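# Move clean cloths onto the blue mat, leave stained ones

## Task

Place every cloth that has no stain on the blue mat. Any cloth with a stain must not end up on the mat.

## Robot and tools

Robot: two 7-joint arms, left_arm and right_arm, each ending in a two-finger parallel gripper. Base poses in the scene frame: left_arm at (+0.057, +0.340, 0) m with quat_wxyz (+1.000, 0, 0, -0.006); right_arm at (-0.022, -0.292, 0) m with quat_wxyz (+1.000, 0, 0, +0.029). A two-camera stand is fixed to the floor behind the arms. Keep clear of it.

Frames: the scene frame has its origin at table-top height, halfway between the nominal bases. +z is up, +x points out over the table, and left_arm sits on the +y side. Image left and right do not match arm names. Hand positions, hand velocities and wrist camera poses are given in each arm's own base frame. The table and the fixed cameras use the scene frame. Printed hand pose can be off by a few cm, more at long reach.

Joint order for every row and list: waist, shoulder, upper arm roll, elbow, forearm roll, wrist pitch, wrist roll. Stated ranges in rad: waist -6.283..6.283, shoulder -2.059..2.094, upper arm roll -6.283..6.283, elbow -0.192..3.927, forearm roll -6.283..6.283, wrist pitch -1.693..3.142, wrist roll -6.283..6.283. Real ends may differ by up to 0.010 rad.

A row is always 16 plain numbers for both arms together: left_arm's 7 joint angles then its opening, then right_arm's 7 joint angles then its opening. Joint numbers are absolute target angles in radians (same form as Joint positions), not offsets. Opening is a command from -1 (closed) to +1 (fully open). To keep an arm or gripper unchanged, repeat its current Joint targets and current tool command; 0 is itself an opening command.

execute_actions(actions, cameras): actions is a list of actions; each action is a table of 1 to 15 rows, one row per 1/30 s control step; a short table repeats its final row up to step 15. A target more than 0.010 rad beyond a range end, and farther out than the joint's last reported angle, gets the call refused. Targets past a real end are clipped there, reported as "joint sent to its limit". cameras: list of names, ["all"], or []; default is all images for an empty actions list, none otherwise. An empty list also shows all fields otherwise omitted.

move(target, speed, blend, opening_speed, blocking, cameras): target is one 16-number row or a list of up to 15 rows (absolute joint angles plus openings), all sharing a 10 s budget. Joints interpolate together, so grippers trace curves; there is no collision avoidance. speed: rad/s of the joint with the longest travel, 0.004 to 3.14, default 0.5, one number or one per target. blend: rad, corner rounding per waypoint, 0 means stop at each. opening_speed: how fast the opening command changes, per second on the -1..+1 scale, at least 0.2. blocking=false returns after about 0.5 s while motion continues; a new move replaces it. Opening changes in the first row apply at start; in later rows they apply after arriving and coming to rest. The result adds a "move:" line: done, off_target (resting more than 0.01 rad from target), moving, held or fault, plus limits=held if steps were withheld.

wait(seconds): 0 to 3600, sends nothing new; a running move continues. stop(): brakes the running move. zoom_image(camera, region): region [x0, y0, x1, y1] in pixels of that camera's latest image, at most 504 wide and 504 high. clear_fault(arm): "left_arm" or "right_arm", clears a reported torque fault. finished_scene(scene): integer, the current scene number; irreversible.

Cameras, all 672x504: cam_head_left, cam_head_right, cam_high (fixed, scene frame) and cam_left_wrist, cam_right_wrist (on the hands). Calibrations given in the prompt are approximate.

Results: Joint positions and Joint velocities list each arm's 7 joints (rad, rad/s) followed by finger pad gap (m; 0.084 fully open). Joint targets shows what the drive is heading for now. Tool commands shows current opening commands. end_effector_position (m) is the point between closed pads, about 2 cm behind the fingertips; the fingers point along gripper +z and close along its y. grip_measured reads up to about 0.024 below the commanded opening when empty. Joint torques are total drive output, offset and noisy; positive means toward larger angles. Wrist depth gives 7x7 cells in mm (172 to 3000), "-" for no reading. "joint command not followed" means the inter-arm clearance check changed targets.

Drive limits: each joint target changes at most 3.14 rad/s, and per step stays within 0.637 rad of the measured angle; gripper speed is capped near 1 m/s. Far targets take several actions; resend the rest if unfinished.

Gripping: to hold a cloth, command an opening about 0.03 below where the pads first made contact; -1 grips thin items hardest. Items wider than about 6 cm may slip.

Avoid: dropping cloths, releasing things still moving, letting anything fall from the table or leaving it off the table, fast impacts with the table or fixed parts, and any contact between the two arms (including closing one gripper on the other's fingers). Contact torque reaching a load limit (N m: waist 44.1, shoulder 44.3, upper arm roll 28.2, elbow 28.2, forearm roll 28.2, wrist pitch 15.2, wrist roll 15.8) causes a torque fault that stops the arm until clear_fault; so does a motor pinned at its torque limit for 1 s. Pressing into surfaces, holding weight or stretching out heats motors: MOTOR HOT appears at 65 °C and brakes lock the arm for 30 s or more at 80 °C. The scene keeps running while you think.

Each tool is called after "Emit:" by a JSON object that holds its "fn" and its "kwargs", one argument or row to a line.

## Session

Emit:
{"fn": "execute_actions", "kwargs": {
  "actions": []
}}

Scene clock: 0.00 s.
left_arm: end_effector_position=(+0.5936, +0.1088, +0.2027) grip_measured=+1.00 end_effector_quat_wxyz=(-0.123, +0.721, +0.250, +0.635) | right_arm: end_effector_position=(+0.6229, -0.1755, +0.3804) grip_measured=+1.00 end_effector_quat_wxyz=(-0.071, +0.888, +0.399, +0.217)
Joint positions: left_arm=[1.991 -1.342 -1.762 0.711 -0.081 -0.724 -1.449 0.084] | right_arm=[-0.417 0.478 -0.015 2.086 0.433 1.43 -1.298 0.084]
Joint velocities: within noise
Joint torques (N m): no reading
Motor temperatures (°C): left_arm=[34 38 39 32 36 37 34] | right_arm=[41 39 41 43 35 39 41]
Wrist depth (mm): cam_left_wrist=[1550 1809 2242 2805 2851 2595 2439 / 1593 1882 2286 2923 2911 2604 2474 / 1634 1951 2356 - 2886 2624 2439 / 1567 1239 1250 2986 2863 2634 2439 / 1585 1207 1134 - 2863 2654 2465 / 1458 1226 1166 - 2828 2624 2474 / 549 1273 1285 2317 2634 2575 2439] | cam_right_wrist=[815 816 813 2074 2050 2050 2062 / 738 735 734 737 1888 1872 1872 / 665 674 675 677 673 1706 1715 / 625 624 622 624 620 1546 1589 / 586 587 585 587 589 587 1468 / 546 548 547 548 547 546 545 / 510 511 514 512 512 513 512]
Joint targets: left_arm=[1.991 -1.342 -1.762 0.711 -0.081 -0.724 -1.449] | right_arm=[-0.417 0.478 -0.015 2.086 0.433 1.430 -1.298]
Tool commands: left_gripper/opening=+1.0 right_gripper/opening=+1.0
camera_calibration:
cam_left_wrist: T_world_to_cam=[[0.46252, -0.87205, 0.16001, -0.18893], [-0.00656, -0.18384, -0.98294, 0.30441], [0.88659, 0.45357, -0.09075, -0.43291]] pos_world=[0.47319, 0.08756, 0.29016]
cam_right_wrist: T_world_to_cam=[[0.72272, -0.691, 0.01399, -0.54067], [-0.58006, -0.61745, -0.5313, 0.54124], [0.37577, 0.37587, -0.84707, 0.28539]] pos_world=[0.59747, -0.14667, 0.53687]

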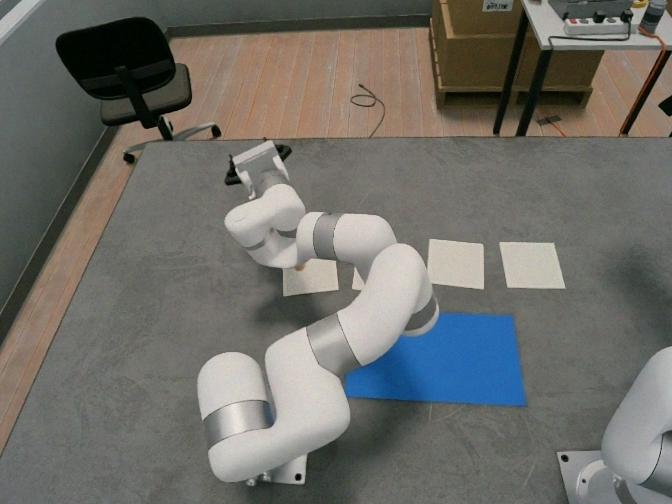

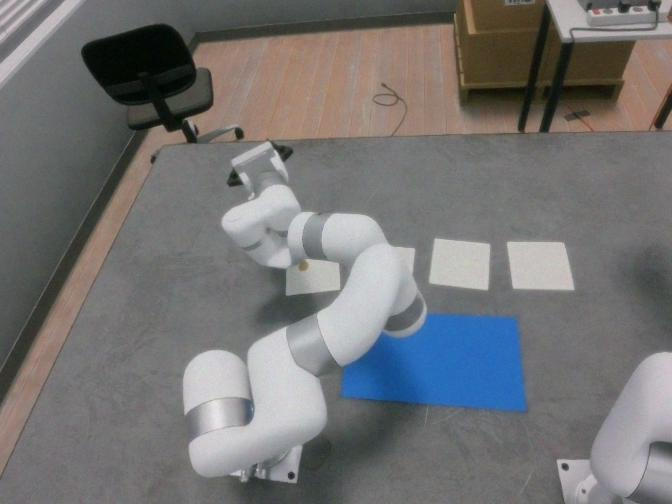

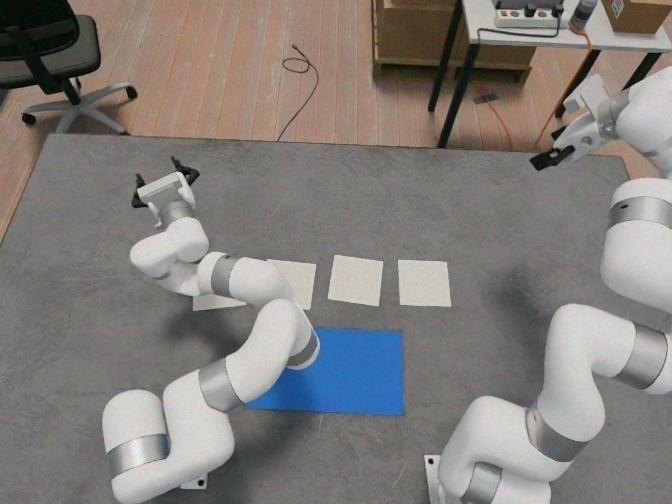

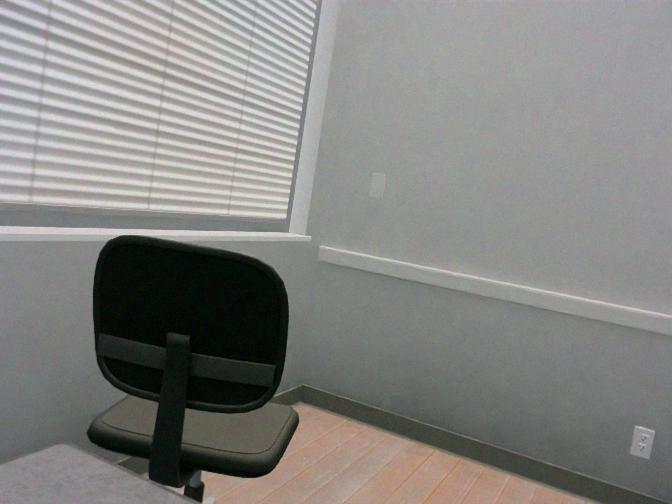

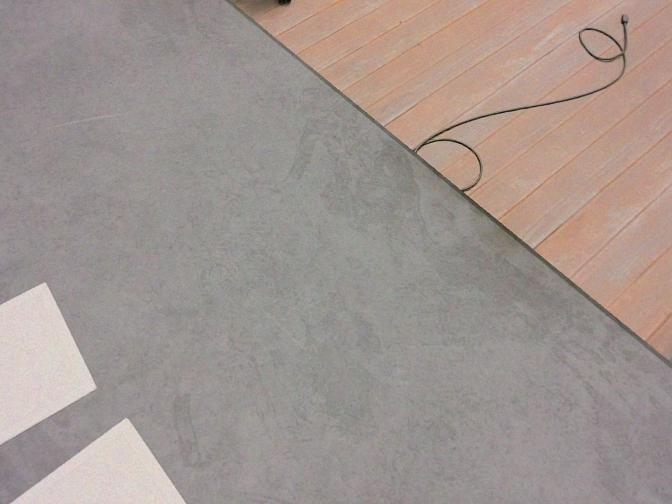

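Emit:
{"fn": "move", "kwargs": {
  "target": [-0.5,-0.1965,0,0.9711,0,1.1676,-0.5,0.0,0.25,-0.0182,0,1.0129,0,1.0311,0.31,0.0],
  "speed": 1.2,
  "cameras": ["all"]
}}

Emit:
{"fn": "zoom_image", "kwargs": {
  "camera": "cam_high",
  "region": [180, 250, 460, 420]
}}

Scene clock: 17.87 s.
left_arm: end_effector_position=(+0.3649, -0.1993, +0.2501) grip_measured=-0.01 end_effector_quat_wxyz=(+0.000, +1.000, +0.000, +0.000) | right_arm: end_effector_position=(+0.4426, +0.1130, +0.1999) grip_measured=-0.01 end_effector_quat_wxyz=(+0.000, +1.000, -0.030, +0.000)
Joint positions: left_arm=[-0.5 -0.197 0 0.971 0 1.168 -0.5 0.044] | right_arm=[0.25 -0.018 0 1.013 0 1.031 0.31 0.044]
Joint torques (N m): left_arm=[-4.81 -10.99 2.61 13.78 1.39 -0.4 1.93] | right_arm=[5.41 -24.37 1.3 15.75 -3.22 -3.03 1.93]
Wrist depth (mm): cam_left_wrist=[377 381 384 388 391 396 400 / 375 378 381 386 389 393 397 / 372 376 378 383 387 388 393 / 368 372 377 379 382 386 388 / 366 369 374 376 380 383 386 / 364 366 372 372 377 382 386 / 362 365 371 374 377 380 384] | cam_right_wrist=[351 349 348 346 344 342 340 / 347 344 344 342 341 338 337 / 342 341 339 338 336 334 333 / 340 335 334 333 332 329 328 / 335 332 330 330 330 327 324 / 331 328 327 326 326 322 320 / 328 327 325 323 323 321 320]
Joint targets: left_arm=[-0.500 -0.196 0.000 0.971 0.000 1.168 -0.500] | right_arm=[0.250 -0.018 0.000 1.013 0.000 1.031 0.310]
move: done
cam_left_wrist: T_world_to_cam=[[0.01095, -0.99799, 0.06235, -0.19528], [-0.99786, -0.01493, -0.06373, 0.45832], [0.06453, -0.06152, -0.99602, 0.33761]] pos_world=[0.43769, -0.16728, 0.37765]
cam_right_wrist: T_world_to_cam=[[-0.09769, -0.99505, -0.01828, 0.1955], [-0.99, 0.09904, -0.10049, 0.5332], [0.1018, 0.00828, -0.99477, 0.28416]] pos_world=[0.51804, 0.13937, 0.33983]

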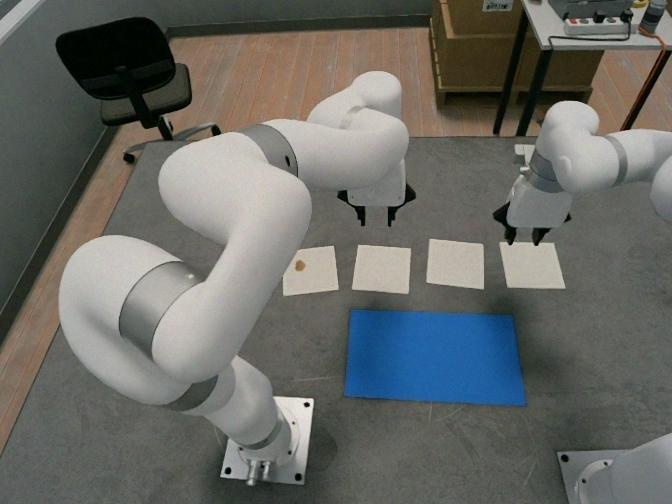

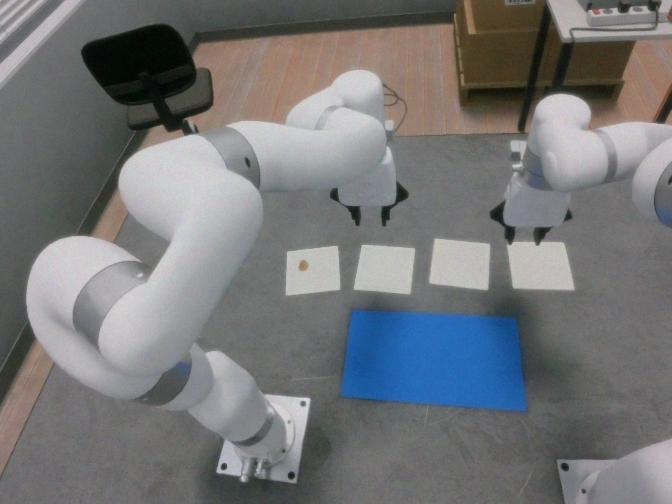

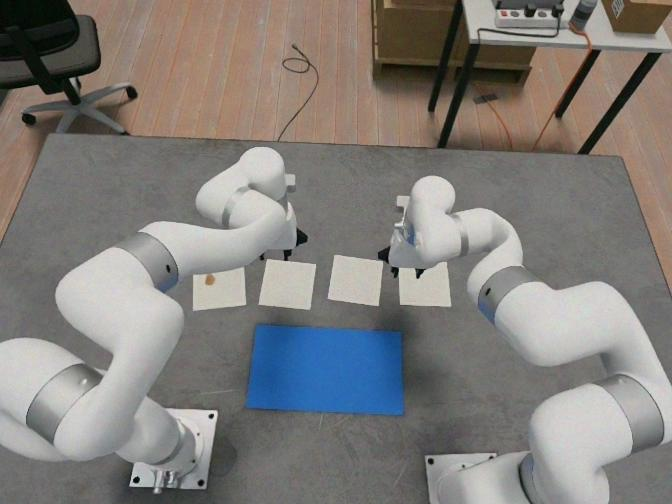

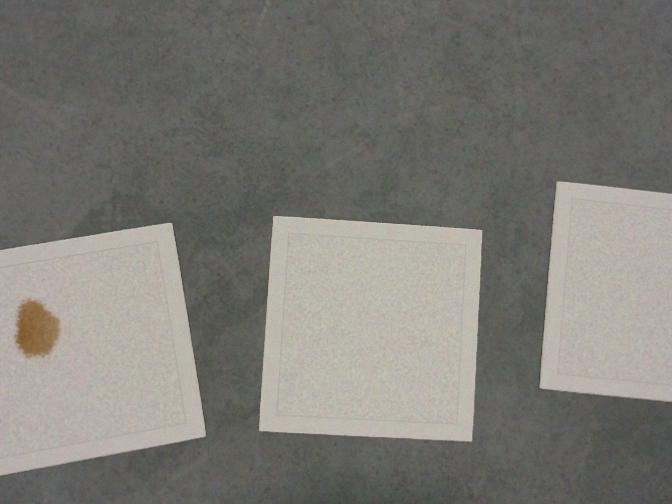

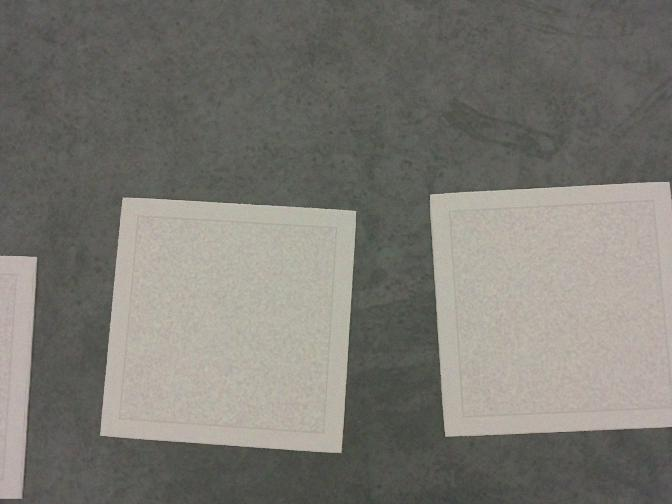

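Scaled by 1.800 from the camera's image (finer frame: 960x720).

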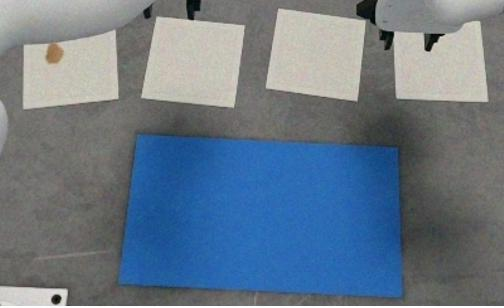

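Emit:
{"fn": "move", "kwargs": {
  "target": [
    [-0.5228,0.1702,0,0.724,0,0.5538,-2.048,0.0,0.0,-0.3,0,1.0,0,0.2,0.2,0.0],
    [-0.5228,0.2348,0,0.7225,0,0.4877,-2.048,0.0,0.0,-0.3,0,1.0,3.1416,0.2,0,0.0],
    [-0.5228,0.2348,0,0.7225,0,0.4877,-2.048,-1,0.0,-0.3,0,1.0,3.1416,0.2,0,0.0],
    [-0.498,-0.1506,0,1.0171,0,1.1677,-2.83,-1,0.3,-0.182,0,0.2014,3.1416,1.37,0,0.0],
    [-0.498,-0.1506,0,1.0171,0,1.1677,-2.83,-1,0.7,-0.182,0,0.2014,3.1416,1.37,0,0.0]
  ],
  "speed": [1.0,1.5,0.5,0.8,0.6],
  "blend": [0,0,0,0.05,0],
  "opening_speed": 1.0,
  "cameras": ["cam_head_right","cam_right_wrist","cam_high"]
}}

Scene clock: 51.67 s.
left_arm: end_effector_position=(+0.3772, -0.2051, +0.2500) grip_measured=-0.96 end_effector_quat_wxyz=(+0.000, +0.394, +0.919, +0.000) | right_arm: end_effector_position=(+0.3516, +0.2961, +0.2469) grip_measured=-0.01 end_effector_quat_wxyz=(+0.722, -0.219, +0.601, +0.264)
Joint positions: left_arm=[-0.498 -0.151 0 1.017 0 1.168 -2.83 0.002] | right_arm=[0.7 -0.182 0 0.201 3.142 1.37 0 0.044]
Joint torques (N m): left_arm=[3.94 -18.61 2.66 13.78 0.54 -0.48 -1.95] | right_arm=[4.99 -7.91 -0.22 10.5 2.64 3.48 -1.62]
Wrist depth (mm): cam_left_wrist=[379 383 386 390 393 396 400 / 377 379 383 387 390 391 397 / 375 377 380 384 386 387 391 / 371 375 377 381 383 386 389 / 369 372 376 380 381 384 387 / 366 369 - - 380 382 386 / 364 367 - - 377 380 382] | cam_right_wrist=[515 531 505 570 586 606 625 / 2828 - - 1615 1728 1991 1838 / 2851 - - 284 282 2014 1867 / 2863 - 283 282 280 2026 1908 / 2886 - - 281 281 282 1919 / 2960 - - 284 278 286 1957 / 2874 - - 2999 2372 2235 1974]
Joint targets: left_arm=[-0.498 -0.151 0.000 1.017 0.000 1.168 -2.830] | right_arm=[0.700 -0.182 0.000 0.201 3.142 1.370 0.000]
move: done
cam_right_wrist: T_world_to_cam=[[-0.6352, 0.77128, 0.04053, 0.02102], [-0.0371, -0.08288, 0.99587, -0.12224], [0.77146, 0.63107, 0.08126, -0.3469]] pos_world=[0.27643, 0.19258, 0.14908]
Images, in order (width x height): cam_head_right 672x504, cam_high 672x504, cam_right_wrist 672x504.

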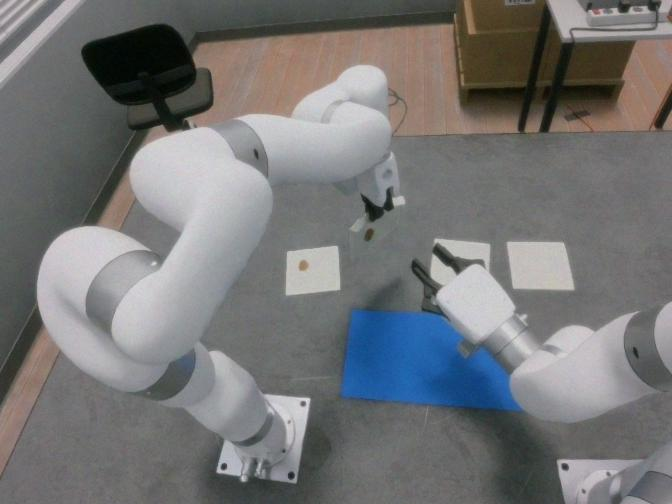

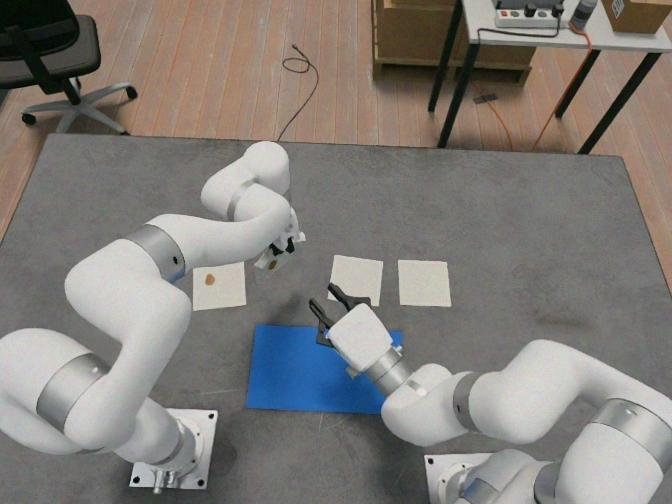

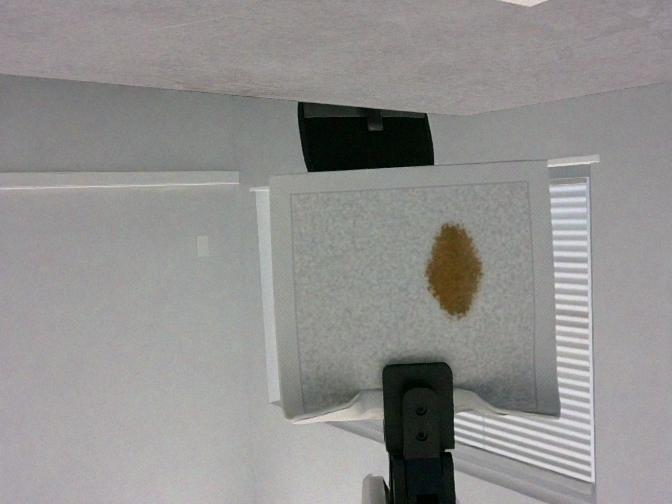

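Emit:
{"fn": "move", "kwargs": {
  "target": [
    [-0.46,0.12,0,0.86,0,0.74,-2.0,-1,0.1,-0.182,0,0.2014,3.1416,1.37,0,0.0],
    [-0.5228,0.2233,0,0.723,0,0.4997,-2.048,-1,-0.1,-0.182,0,0.2014,3.1416,1.37,0,0.0],
    [-0.5228,0.2233,0,0.723,0,0.4997,-2.048,0.1,-0.1,-0.182,0,0.2014,3.1416,1.37,0,0.0],
    [-0.5228,-0.1506,0,1.0171,0,1.1677,-2.1,0.0,-0.1,-0.182,0,0.2014,3.1416,1.37,0,0.0]
  ],
  "speed": [0.8,0.25,0.5,0.8],
  "opening_speed": 1.0
}}

Emit:
{"fn": "move", "kwargs": {
  "target": [
    [-0.7868,0.4986,0,1.231,0,0.7324,-2.271,0.0,-0.1,-0.182,0,0.2014,3.1416,1.37,0,0.0],
    [-0.7868,0.5461,0,1.2294,0,0.6833,-2.271,0.0,-0.1,-0.182,0,0.2014,3.1416,1.37,0,0.0],
    [-0.7868,0.5461,0,1.2294,0,0.6833,-2.271,-1,-0.1,-0.182,0,0.2014,3.1416,1.37,0,0.0],
    [-0.498,-0.1506,0,1.0171,0,1.1677,-2.83,-1,0.0,-0.182,0,0.2014,3.1416,1.37,0,0.0],
    [-0.498,-0.1506,0,1.0171,0,1.1677,-2.83,-1,0.7,-0.182,0,0.2014,3.1416,1.37,0,0.0]
  ],
  "speed": [0.8,0.06,0.5,0.7,0.7],
  "blend": [0,0,0,0.05,0],
  "opening_speed": 1.0,
  "cameras": ["cam_head_right","cam_right_wrist","cam_high"]
}}

Scene clock: 78.73 s.
left_arm: end_effector_position=(+0.3720, -0.2144, +0.2500) grip_measured=-0.01 end_effector_quat_wxyz=(+0.000, +0.705, +0.709, +0.000) | right_arm: end_effector_position=(+0.4574, -0.0459, +0.2470) grip_measured=-0.01 end_effector_quat_wxyz=(+0.768, +0.032, +0.639, -0.038)
Joint positions: left_arm=[-0.523 -0.151 0 1.017 0 1.168 -2.1 0.044] | right_arm=[-0.1 -0.182 0 0.201 3.142 1.37 0 0.044]
Joint torques (N m): left_arm=[-4.59 -18.19 0.53 13.6 -0.5 -0.51 -1.95] | right_arm=[-5.32 -12.94 1.99 13.53 -1.44 2.33 -1.18]
Wrist depth (mm): cam_left_wrist=[380 382 385 386 389 395 398 / 376 380 383 384 387 393 396 / 375 378 380 380 385 391 393 / 372 374 377 380 384 387 390 / 369 371 375 376 379 384 387 / 366 369 372 374 377 381 386 / 364 367 370 371 374 380 382] | cam_right_wrist=[515 532 506 570 587 606 2793 / 1702 1974 1343 1919 2886 2863 2828 / - - 2973 2986 2935 2899 2874 / - - - 2973 2948 2899 2923 / - - 2960 2960 2960 2948 2923 / - - - - - 2948 2986 / - - - - - - 2948]
Joint targets: left_arm=[-0.523 -0.151 0.000 1.017 0.000 1.168 -2.100] | right_arm=[-0.100 -0.182 0.000 0.201 3.142 1.370 0.000]
move: done

Scene clock: 84.87 s.
left_arm: end_effector_position=(+0.3772, -0.2051, +0.2500) grip_measured=-0.97 end_effector_quat_wxyz=(+0.000, +0.394, +0.919, +0.000) | right_arm: end_effector_position=(+0.3516, +0.2961, +0.2470) grip_measured=-0.01 end_effector_quat_wxyz=(+0.722, -0.219, +0.601, +0.264)
Joint positions: left_arm=[-0.498 -0.151 0 1.017 0 1.168 -2.83 0.001] | right_arm=[0.7 -0.182 0 0.201 3.142 1.37 0 0.044]
Joint torques (N m): left_arm=[3.93 -18.42 -1.41 11.62 -0.63 -0.4 -1.88] | right_arm=[5.17 -12.7 -1.21 13.64 -2.25 2.42 -1.17]
Wrist depth (mm): cam_left_wrist=[379 383 386 391 393 396 400 / 376 380 383 389 390 391 395 / 373 376 380 383 386 387 390 / 371 375 377 381 383 385 388 / 369 372 375 379 383 384 387 / 366 369 373 - 378 381 385 / 363 366 369 370 373 379 382] | cam_right_wrist=[515 532 505 567 587 608 626 / 2828 - - 1630 1711 1985 1818 / 2805 - - 278 275 277 1888 / 2863 - - 281 277 279 1919 / 2923 - - 284 280 282 1940 / 2935 - - 287 279 289 1968 / 2923 - - 303 2405 2228 1962]
Joint targets: left_arm=[-0.498 -0.151 0.000 1.017 0.000 1.168 -2.830] | right_arm=[0.700 -0.182 0.000 0.201 3.142 1.370 0.000]
move: done
cam_right_wrist: T_world_to_cam=[[-0.6352, 0.77128, 0.04053, 0.02102], [-0.0371, -0.08288, 0.99587, -0.12224], [0.77146, 0.63107, 0.08126, -0.3469]] pos_world=[0.27643, 0.19258, 0.14908]
Images, in order (width x height): cam_head_right 672x504, cam_high 672x504, cam_right_wrist 672x504.

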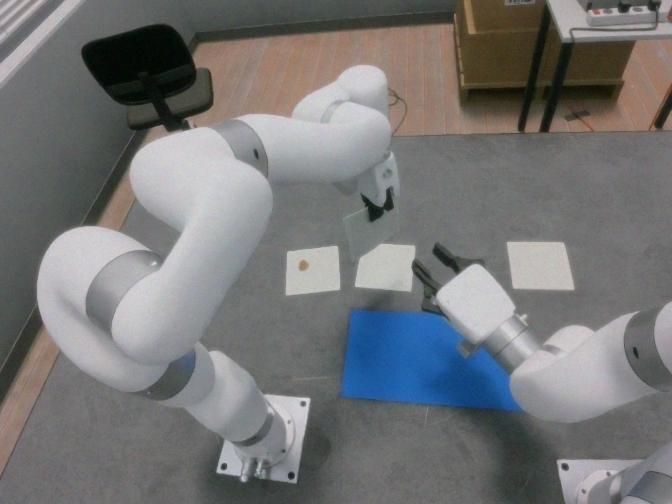

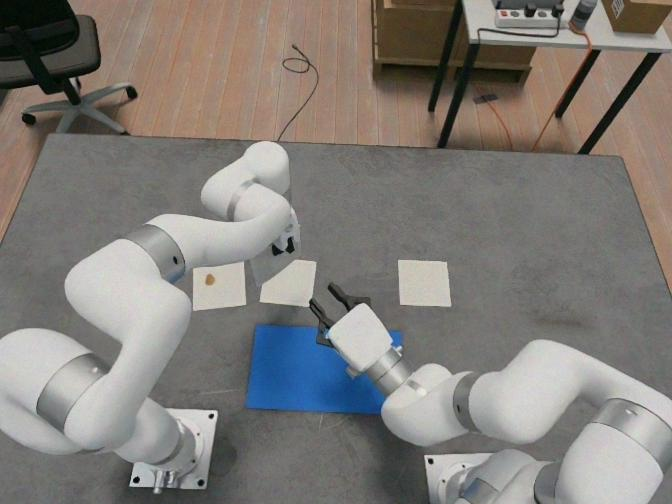

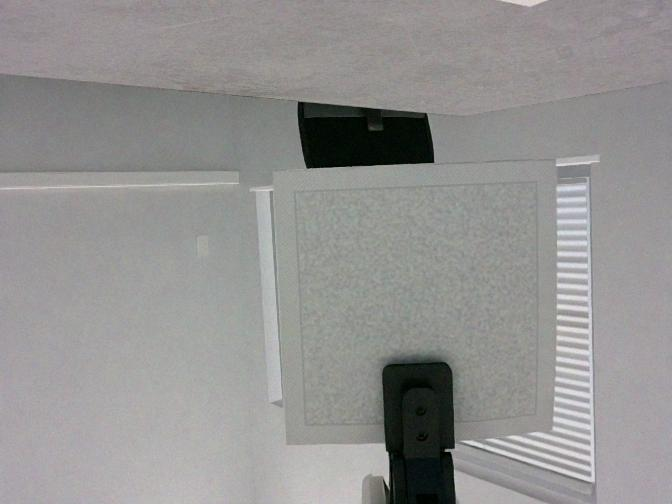

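Emit:
{"fn": "move", "kwargs": {
  "target": [
    [-0.498,-0.1506,0,1.0171,0,1.1677,-2.5,-1,0.0,-0.182,0,0.2014,3.1416,1.37,0,0.0],
    [-0.8012,-0.4071,0,0.4509,0,0.858,-2.349,-1,-0.1,-0.3,0,1.0,3.1416,0.2,0,0.0],
    [-1.0136,-0.2156,0,0.1761,0,0.3917,-2.562,-1,-0.1,-0.3,0,1.0,0,0.2,1.0,0.0],
    [-1.0136,-0.2156,0,0.1761,0,0.3917,-2.562,0.1,-0.1,-0.3,0,1.0,0,0.2,1.0,0.0],
    [-1.0136,-0.7773,0,0.3959,0,1.1732,-2.562,0.1,0.0,0.0,0,1.0,0,0.9,1.6,0.0]
  ],
  "speed": [0.8,0.8,1.5,0.5,0.8],
  "blend": [0.05,0,0,0,0],
  "opening_speed": 1.0,
  "cameras": ["cam_high","cam_left_wrist"]
}}

Emit:
{"fn": "move", "kwargs": {
  "target": [
    [-0.1,-0.3,0,1.0,0,0.2,-1.0,0.0,0.0568,0.2722,0,0.873,0,0.6008,1.693,0.0],
    [-0.1,-0.3,0,1.0,3.1416,0.2,0,0.0,0.0568,0.3302,0,0.8714,0,0.5412,1.693,0.0],
    [-0.1,-0.3,0,1.0,3.1416,0.2,0,0.0,0.0568,0.3302,0,0.8714,0,0.5412,1.693,-1],
    [-0.1,-0.182,0,0.2014,3.1416,1.37,0,0.0,0.3106,0.3227,0,1.5948,0,1.2721,2.697,-1],
    [-0.745,-0.182,0,0.2014,3.1416,1.37,0,0.0,0.3106,0.3227,0,1.5948,0,1.2721,2.697,-1]
  ],
  "speed": [1.2,1.5,0.5,0.8,0.7],
  "blend": [0,0,0,0.05,0],
  "opening_speed": 1.0,
  "cameras": ["cam_head_right","cam_high","cam_left_wrist"]
}}

Scene clock: 153.50 s.
left_arm: end_effector_position=(+0.1342, -0.2153, +0.2000) grip_measured=+0.09 end_effector_quat_wxyz=(+0.000, +0.715, +0.699, +0.000) | right_arm: end_effector_position=(+0.4833, +0.0000, +0.1975) grip_measured=-0.01 end_effector_quat_wxyz=(-0.036, +0.696, -0.716, +0.035)
Joint positions: left_arm=[-1.014 -0.777 0 0.396 0 1.173 -2.562 0.048] | right_arm=[0 0 0 1 0 0.9 1.6 0.044]
Joint torques (N m): left_arm=[2.1 -5.79 2.31 13.65 -0.41 -0.58 -1.53] | right_arm=[5.4 -16.76 -0.51 18.92 -2.56 -0.82 1.78]
Wrist depth (mm): cam_left_wrist=[236 273 334 338 341 344 347 / 318 322 332 336 338 341 344 / 325 329 330 333 336 339 341 / 324 326 329 331 334 336 339 / 322 324 326 328 331 332 337 / 319 322 324 325 327 329 334 / 316 319 321 324 324 327 330] | cam_right_wrist=[371 363 355 348 340 334 326 / 366 359 351 345 337 329 323 / 363 355 348 341 333 327 320 / 358 351 344 338 331 324 317 / 356 349 342 334 328 321 315 / 352 345 339 329 322 317 312 / 348 341 334 325 319 313 308]
Joint targets: left_arm=[-1.014 -0.777 0.000 0.396 0.000 1.173 -2.562] | right_arm=[0.000 0.000 0.000 1.000 0.000 0.900 1.600]
move: done
cam_left_wrist: T_world_to_cam=[[0.99799, -0.01144, 0.06227, -0.12559], [-0.00747, -0.99794, -0.06367, -0.11988], [0.06287, 0.06307, -0.99603, 0.32866]] pos_world=[0.10378, -0.1418, 0.32755]

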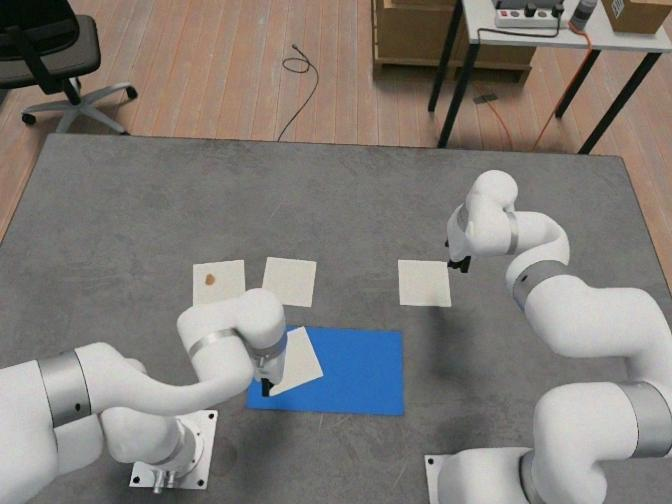

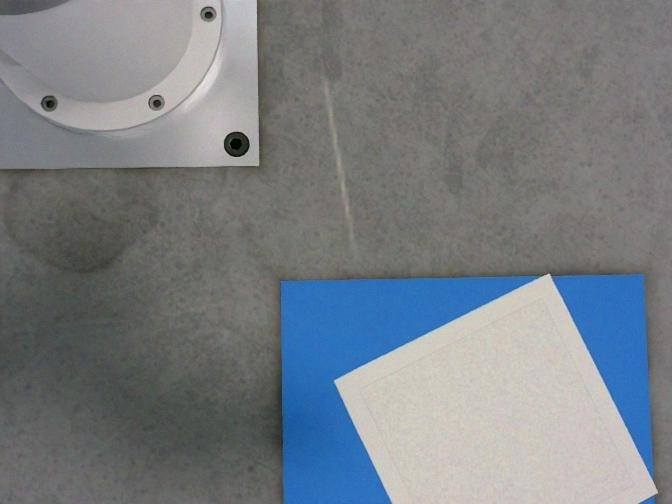

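Scene clock: 162.27 s.
left_arm: end_effector_position=(+0.3379, -0.3117, +0.2469) grip_measured=-0.01 end_effector_quat_wxyz=(+0.716, +0.233, +0.596, -0.280) | right_arm: end_effector_position=(+0.5416, +0.1739, +0.2500) grip_measured=-0.94 end_effector_quat_wxyz=(+0.000, -0.369, +0.930, +0.000)
Joint positions: left_arm=[-0.745 -0.182 0 0.201 3.142 1.37 0 0.044] | right_arm=[0.311 0.323 0 1.595 0 1.272 2.697 0.002]
Joint torques (N m): left_arm=[-4.78 -6.76 1.37 6.98 0.43 2.73 1.7] | right_arm=[5.17 -24.63 -1.74 21.29 -1.06 -0.54 1.77]
Wrist depth (mm): cam_left_wrist=[689 681 681 676 671 589 1772 / 2760 - - 1867 1622 1564 1996 / 2899 - 291 291 302 2986 2727 / 2986 - 291 290 301 - 2793 / 2986 - 291 288 301 2851 2706 / - - - 284 - - 2828 / - - - 275 - - 2911] | cam_right_wrist=[404 403 400 398 397 395 393 / 398 397 396 394 391 390 389 / 394 393 391 389 387 386 384 / 389 389 387 386 383 383 381 / 387 384 383 382 380 378 376 / 381 380 378 - - 373 372 / 376 375 374 - - 369 368]
Joint targets: left_arm=[-0.745 -0.182 0.000 0.201 3.142 1.370 0.000] | right_arm=[0.311 0.323 0.000 1.595 0.000 1.272 2.697]
move: done
cam_left_wrist: T_world_to_cam=[[0.63304, 0.7738, -0.022, 0.05597], [-0.07709, 0.09129, 0.99284, -0.10941], [0.77027, -0.62681, 0.11744, -0.36038]] pos_world=[0.23372, -0.25921, 0.15217]

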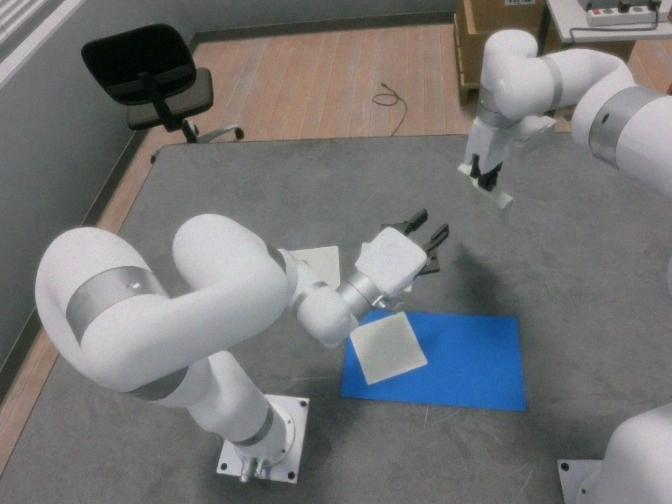

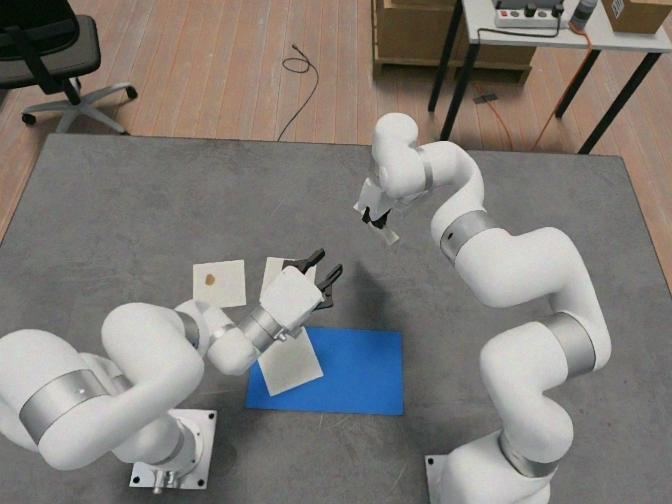

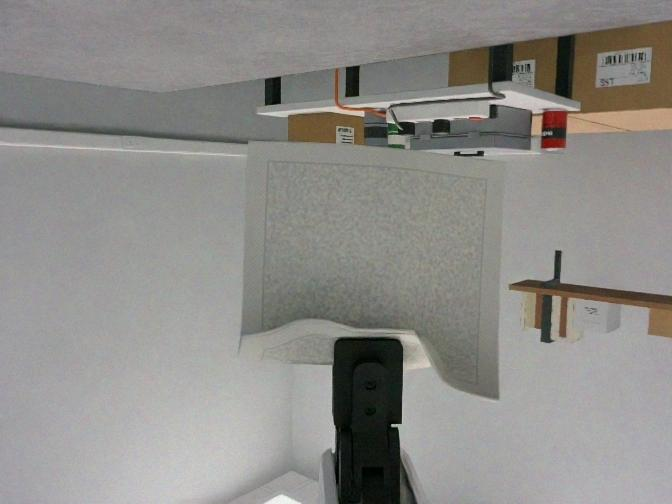

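Emit:
{"fn": "move", "kwargs": {
  "target": [
    [-0.1,-0.182,0,0.2014,3.1416,1.37,0,0.0,0.3106,0.3227,0,1.5948,0,1.2721,2.697,-1],
    [-0.1,-0.3,0,1.0,3.1416,0.2,0,0.0,0.5614,-0.2429,0,0.5917,0,0.8346,2.21,-1],
    [-0.1,-0.3,0,1.0,0,0.2,-1.3,0.0,0.7206,-0.1014,0,0.2937,0,0.3951,2.37,-1],
    [-0.1,-0.3,0,1.0,0,0.2,-1.3,0.0,0.7206,-0.1014,0,0.2937,0,0.3951,2.37,0.1],
    [-0.5,-0.5975,0,0.7,0,1.0972,-2.3,0.0,0.7206,-0.2429,0,0.5917,0,0.8346,2.37,0.1]
  ],
  "speed": [0.8,0.8,1.5,0.5,1.0],
  "blend": [0.05,0,0,0,0],
  "opening_speed": 1.0,
  "cameras": ["cam_high","cam_right_wrist"]
}}

Emit:
{"fn": "move", "kwargs": {
  "target": [
    [-0.957,-0.2025,0,0.275,0,0.4775,-2.967,0.0,0.2,-0.0182,0,1.0129,0,1.0311,2.0,0.1],
    [-0.957,-0.1057,0,0.2689,0,0.3746,-2.967,0.0,0.2,-0.0182,0,1.0129,0,1.0311,2.0,0.1],
    [-0.957,-0.1057,0,0.2689,0,0.3746,-2.967,-1,0.2,-0.0182,0,1.0129,0,1.0311,2.0,0.1],
    [-0.957,-0.5975,0,0.4997,0,1.0972,-2.75,-1,0.2,-0.0182,0,1.0129,0,1.0311,2.0,0.1],
    [-0.8037,-0.3636,0,0.4858,0,0.8494,-2.381,-1,0.2,-0.0182,0,1.0129,0,1.0311,2.0,0.1]
  ],
  "speed": [0.8,0.08,0.5,0.7,0.5],
  "opening_speed": 1.0
}}

Emit:
{"fn": "move", "kwargs": {
  "target": [
    [-1.012,-0.1706,0,0.2201,0,0.3907,-2.589,-1,0.2,-0.0182,0,1.0129,0,1.0311,2.0,0.1],
    [-1.012,-0.1706,0,0.2201,0,0.3907,-2.589,0.1,0.2,-0.0182,0,1.0129,0,1.0311,2.0,0.1],
    [-1.012,-0.7773,0,0.3959,0,1.1732,-2.589,0.1,0.2,-0.0182,0,1.0129,0,1.0311,2.0,0.1]
  ],
  "speed": [0.25,0.5,0.8],
  "opening_speed": 1.0,
  "cameras": ["cam_head_left","cam_high","cam_left_wrist"]
}}

Scene clock: 220.07 s.
left_arm: end_effector_position=(+0.3105, -0.1696, +0.2896) grip_measured=-0.01 end_effector_quat_wxyz=(+0.099, +0.618, +0.779, +0.017) | right_arm: end_effector_position=(+0.2722, +0.2391, +0.1400) grip_measured=+0.09 end_effector_quat_wxyz=(+0.000, +0.679, -0.734, +0.000)
Joint positions: left_arm=[-0.5 -0.597 0 0.7 0 1.097 -2.3 0.044] | right_arm=[0.721 -0.243 0 0.592 0 0.835 2.37 0.048]
Joint torques (N m): left_arm=[-4.8 -9.75 2.05 10.84 -0.92 -0.8 -2.05] | right_arm=[5 -17.63 0.02 19.59 1.94 -0.49 1.86]
Wrist depth (mm): cam_left_wrist=[367 376 388 401 415 428 442 / 370 380 390 406 416 431 448 / 373 384 396 412 421 438 451 / 377 387 400 413 427 442 458 / 378 387 403 417 431 445 462 / 381 392 408 418 432 450 466 / 384 396 414 424 437 456 473] | cam_right_wrist=[288 287 285 284 283 282 280 / 284 284 282 281 279 278 277 / 281 279 279 277 276 274 274 / 278 277 275 272 271 270 271 / 275 274 272 269 268 268 268 / 272 271 269 266 265 264 265 / 269 268 266 263 262 261 262]
Joint targets: left_arm=[-0.500 -0.598 0.000 0.700 0.000 1.097 -2.300] | right_arm=[0.721 -0.243 0.000 0.592 0.000 0.835 2.370]
move: done
cam_right_wrist: T_world_to_cam=[[-0.99306, 0.1162, -0.01819, 0.28119], [0.11744, 0.98798, -0.10048, -0.168], [0.0063, -0.10192, -0.99477, 0.29312]] pos_world=[0.29712, 0.16318, 0.27983]

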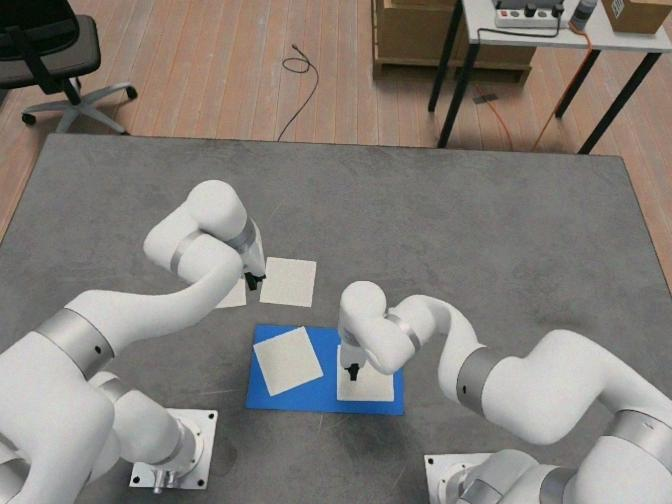

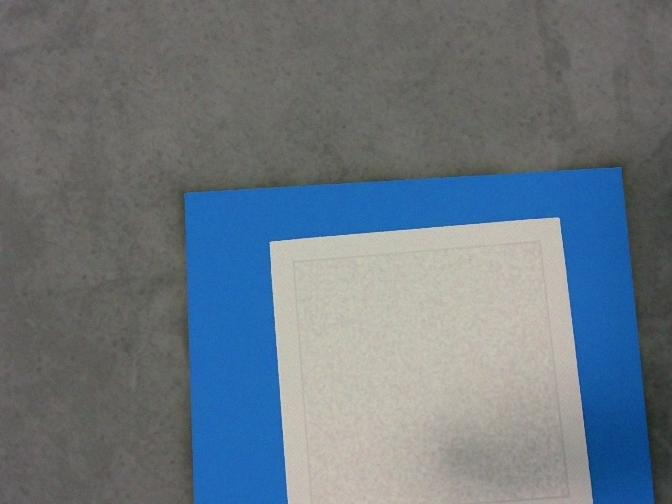

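Scene clock: 226.87 s.
left_arm: end_effector_position=(+0.2285, -0.2370, +0.1400) grip_measured=-0.97 end_effector_quat_wxyz=(+0.000, +0.705, +0.709, +0.000) | right_arm: end_effector_position=(+0.4477, +0.0908, +0.1999) grip_measured=+0.09 end_effector_quat_wxyz=(+0.000, -0.622, +0.783, +0.000)
Joint positions: left_arm=[-0.804 -0.364 0 0.486 0 0.849 -2.381 0.001] | right_arm=[0.2 -0.018 0 1.013 0 1.031 2 0.048]
Joint torques (N m): left_arm=[3.83 -6.01 1.57 9.51 0.1 -2.4 1.83] | right_arm=[-4.79 -16.34 2.18 20.72 2.23 -0.71 -1.27]
Wrist depth (mm): cam_left_wrist=[270 272 274 276 279 281 281 / 268 270 272 275 277 278 280 / 266 268 270 272 275 277 279 / 264 266 268 270 272 275 277 / 263 264 267 269 271 273 275 / 261 263 264 - 269 271 273 / 259 261 262 - 266 269 270] | cam_right_wrist=[350 349 347 346 344 343 342 / 346 345 344 342 340 339 337 / 342 341 340 338 337 335 334 / 339 338 337 335 334 332 331 / 336 334 333 331 331 328 327 / 332 331 329 328 326 326 323 / 327 327 325 324 323 321 320]
Joint targets: left_arm=[-0.804 -0.364 0.000 0.486 0.000 0.849 -2.381] | right_arm=[0.200 -0.018 0.000 1.013 0.000 1.031 2.000]
move: done

Scene clock: 232.00 s.
left_arm: end_effector_position=(+0.1345, -0.2151, +0.2000) grip_measured=+0.09 end_effector_quat_wxyz=(+0.000, +0.705, +0.709, +0.000) | right_arm: end_effector_position=(+0.4477, +0.0908, +0.1999) grip_measured=+0.09 end_effector_quat_wxyz=(+0.000, -0.622, +0.783, +0.000)
Joint positions: left_arm=[-1.012 -0.777 0 0.396 0 1.173 -2.589 0.048] | right_arm=[0.2 -0.018 0 1.013 0 1.031 2 0.048]
Joint torques (N m): left_arm=[1.16 -6.29 2.31 13.67 0.02 -0.42 -1.97] | right_arm=[-5.24 -16.59 2.16 20.74 2.1 -0.81 -1.11]
Wrist depth (mm): cam_left_wrist=[237 273 334 338 340 343 347 / 326 321 332 336 338 341 344 / 326 328 331 333 335 339 342 / 324 326 329 331 334 336 340 / 322 324 326 329 331 334 336 / 319 321 324 325 326 329 334 / 317 320 322 322 324 327 333] | cam_right_wrist=[351 349 348 346 344 343 342 / 347 345 344 342 340 340 338 / 342 342 340 338 337 335 334 / 339 338 337 335 333 331 331 / 335 334 333 332 330 328 327 / 331 330 329 328 326 325 324 / 328 326 326 324 322 322 319]
Joint targets: left_arm=[-1.012 -0.777 0.000 0.396 0.000 1.173 -2.589] | right_arm=[0.200 -0.018 0.000 1.013 0.000 1.031 2.000]
move: done
cam_left_wrist: T_world_to_cam=[[0.99791, 0.01705, 0.06229, -0.11982], [0.02102, -0.99775, -0.06369, -0.12338], [0.06107, 0.06487, -0.99602, 0.32925]] pos_world=[0.10206, -0.14242, 0.32755]

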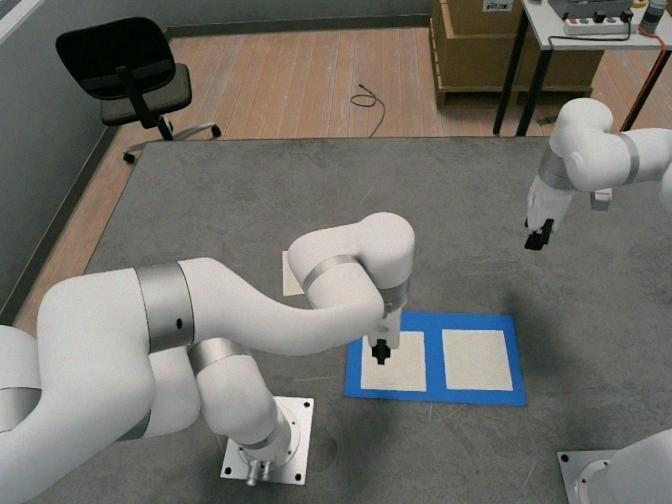

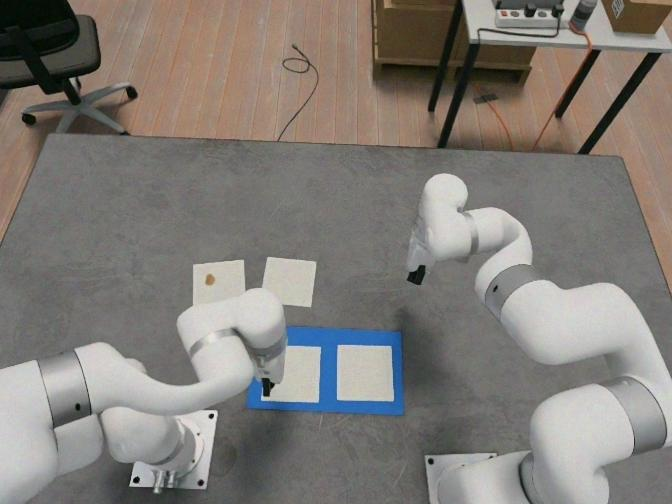

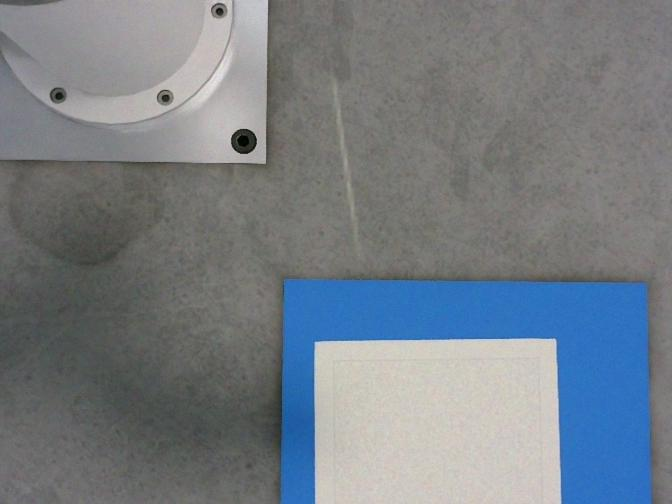

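Both clean cloths lie fully on the mat.

Emit:
{"fn": "finished_scene", "kwargs": {
  "scene": 3
}}

The scene is finished: the task was done.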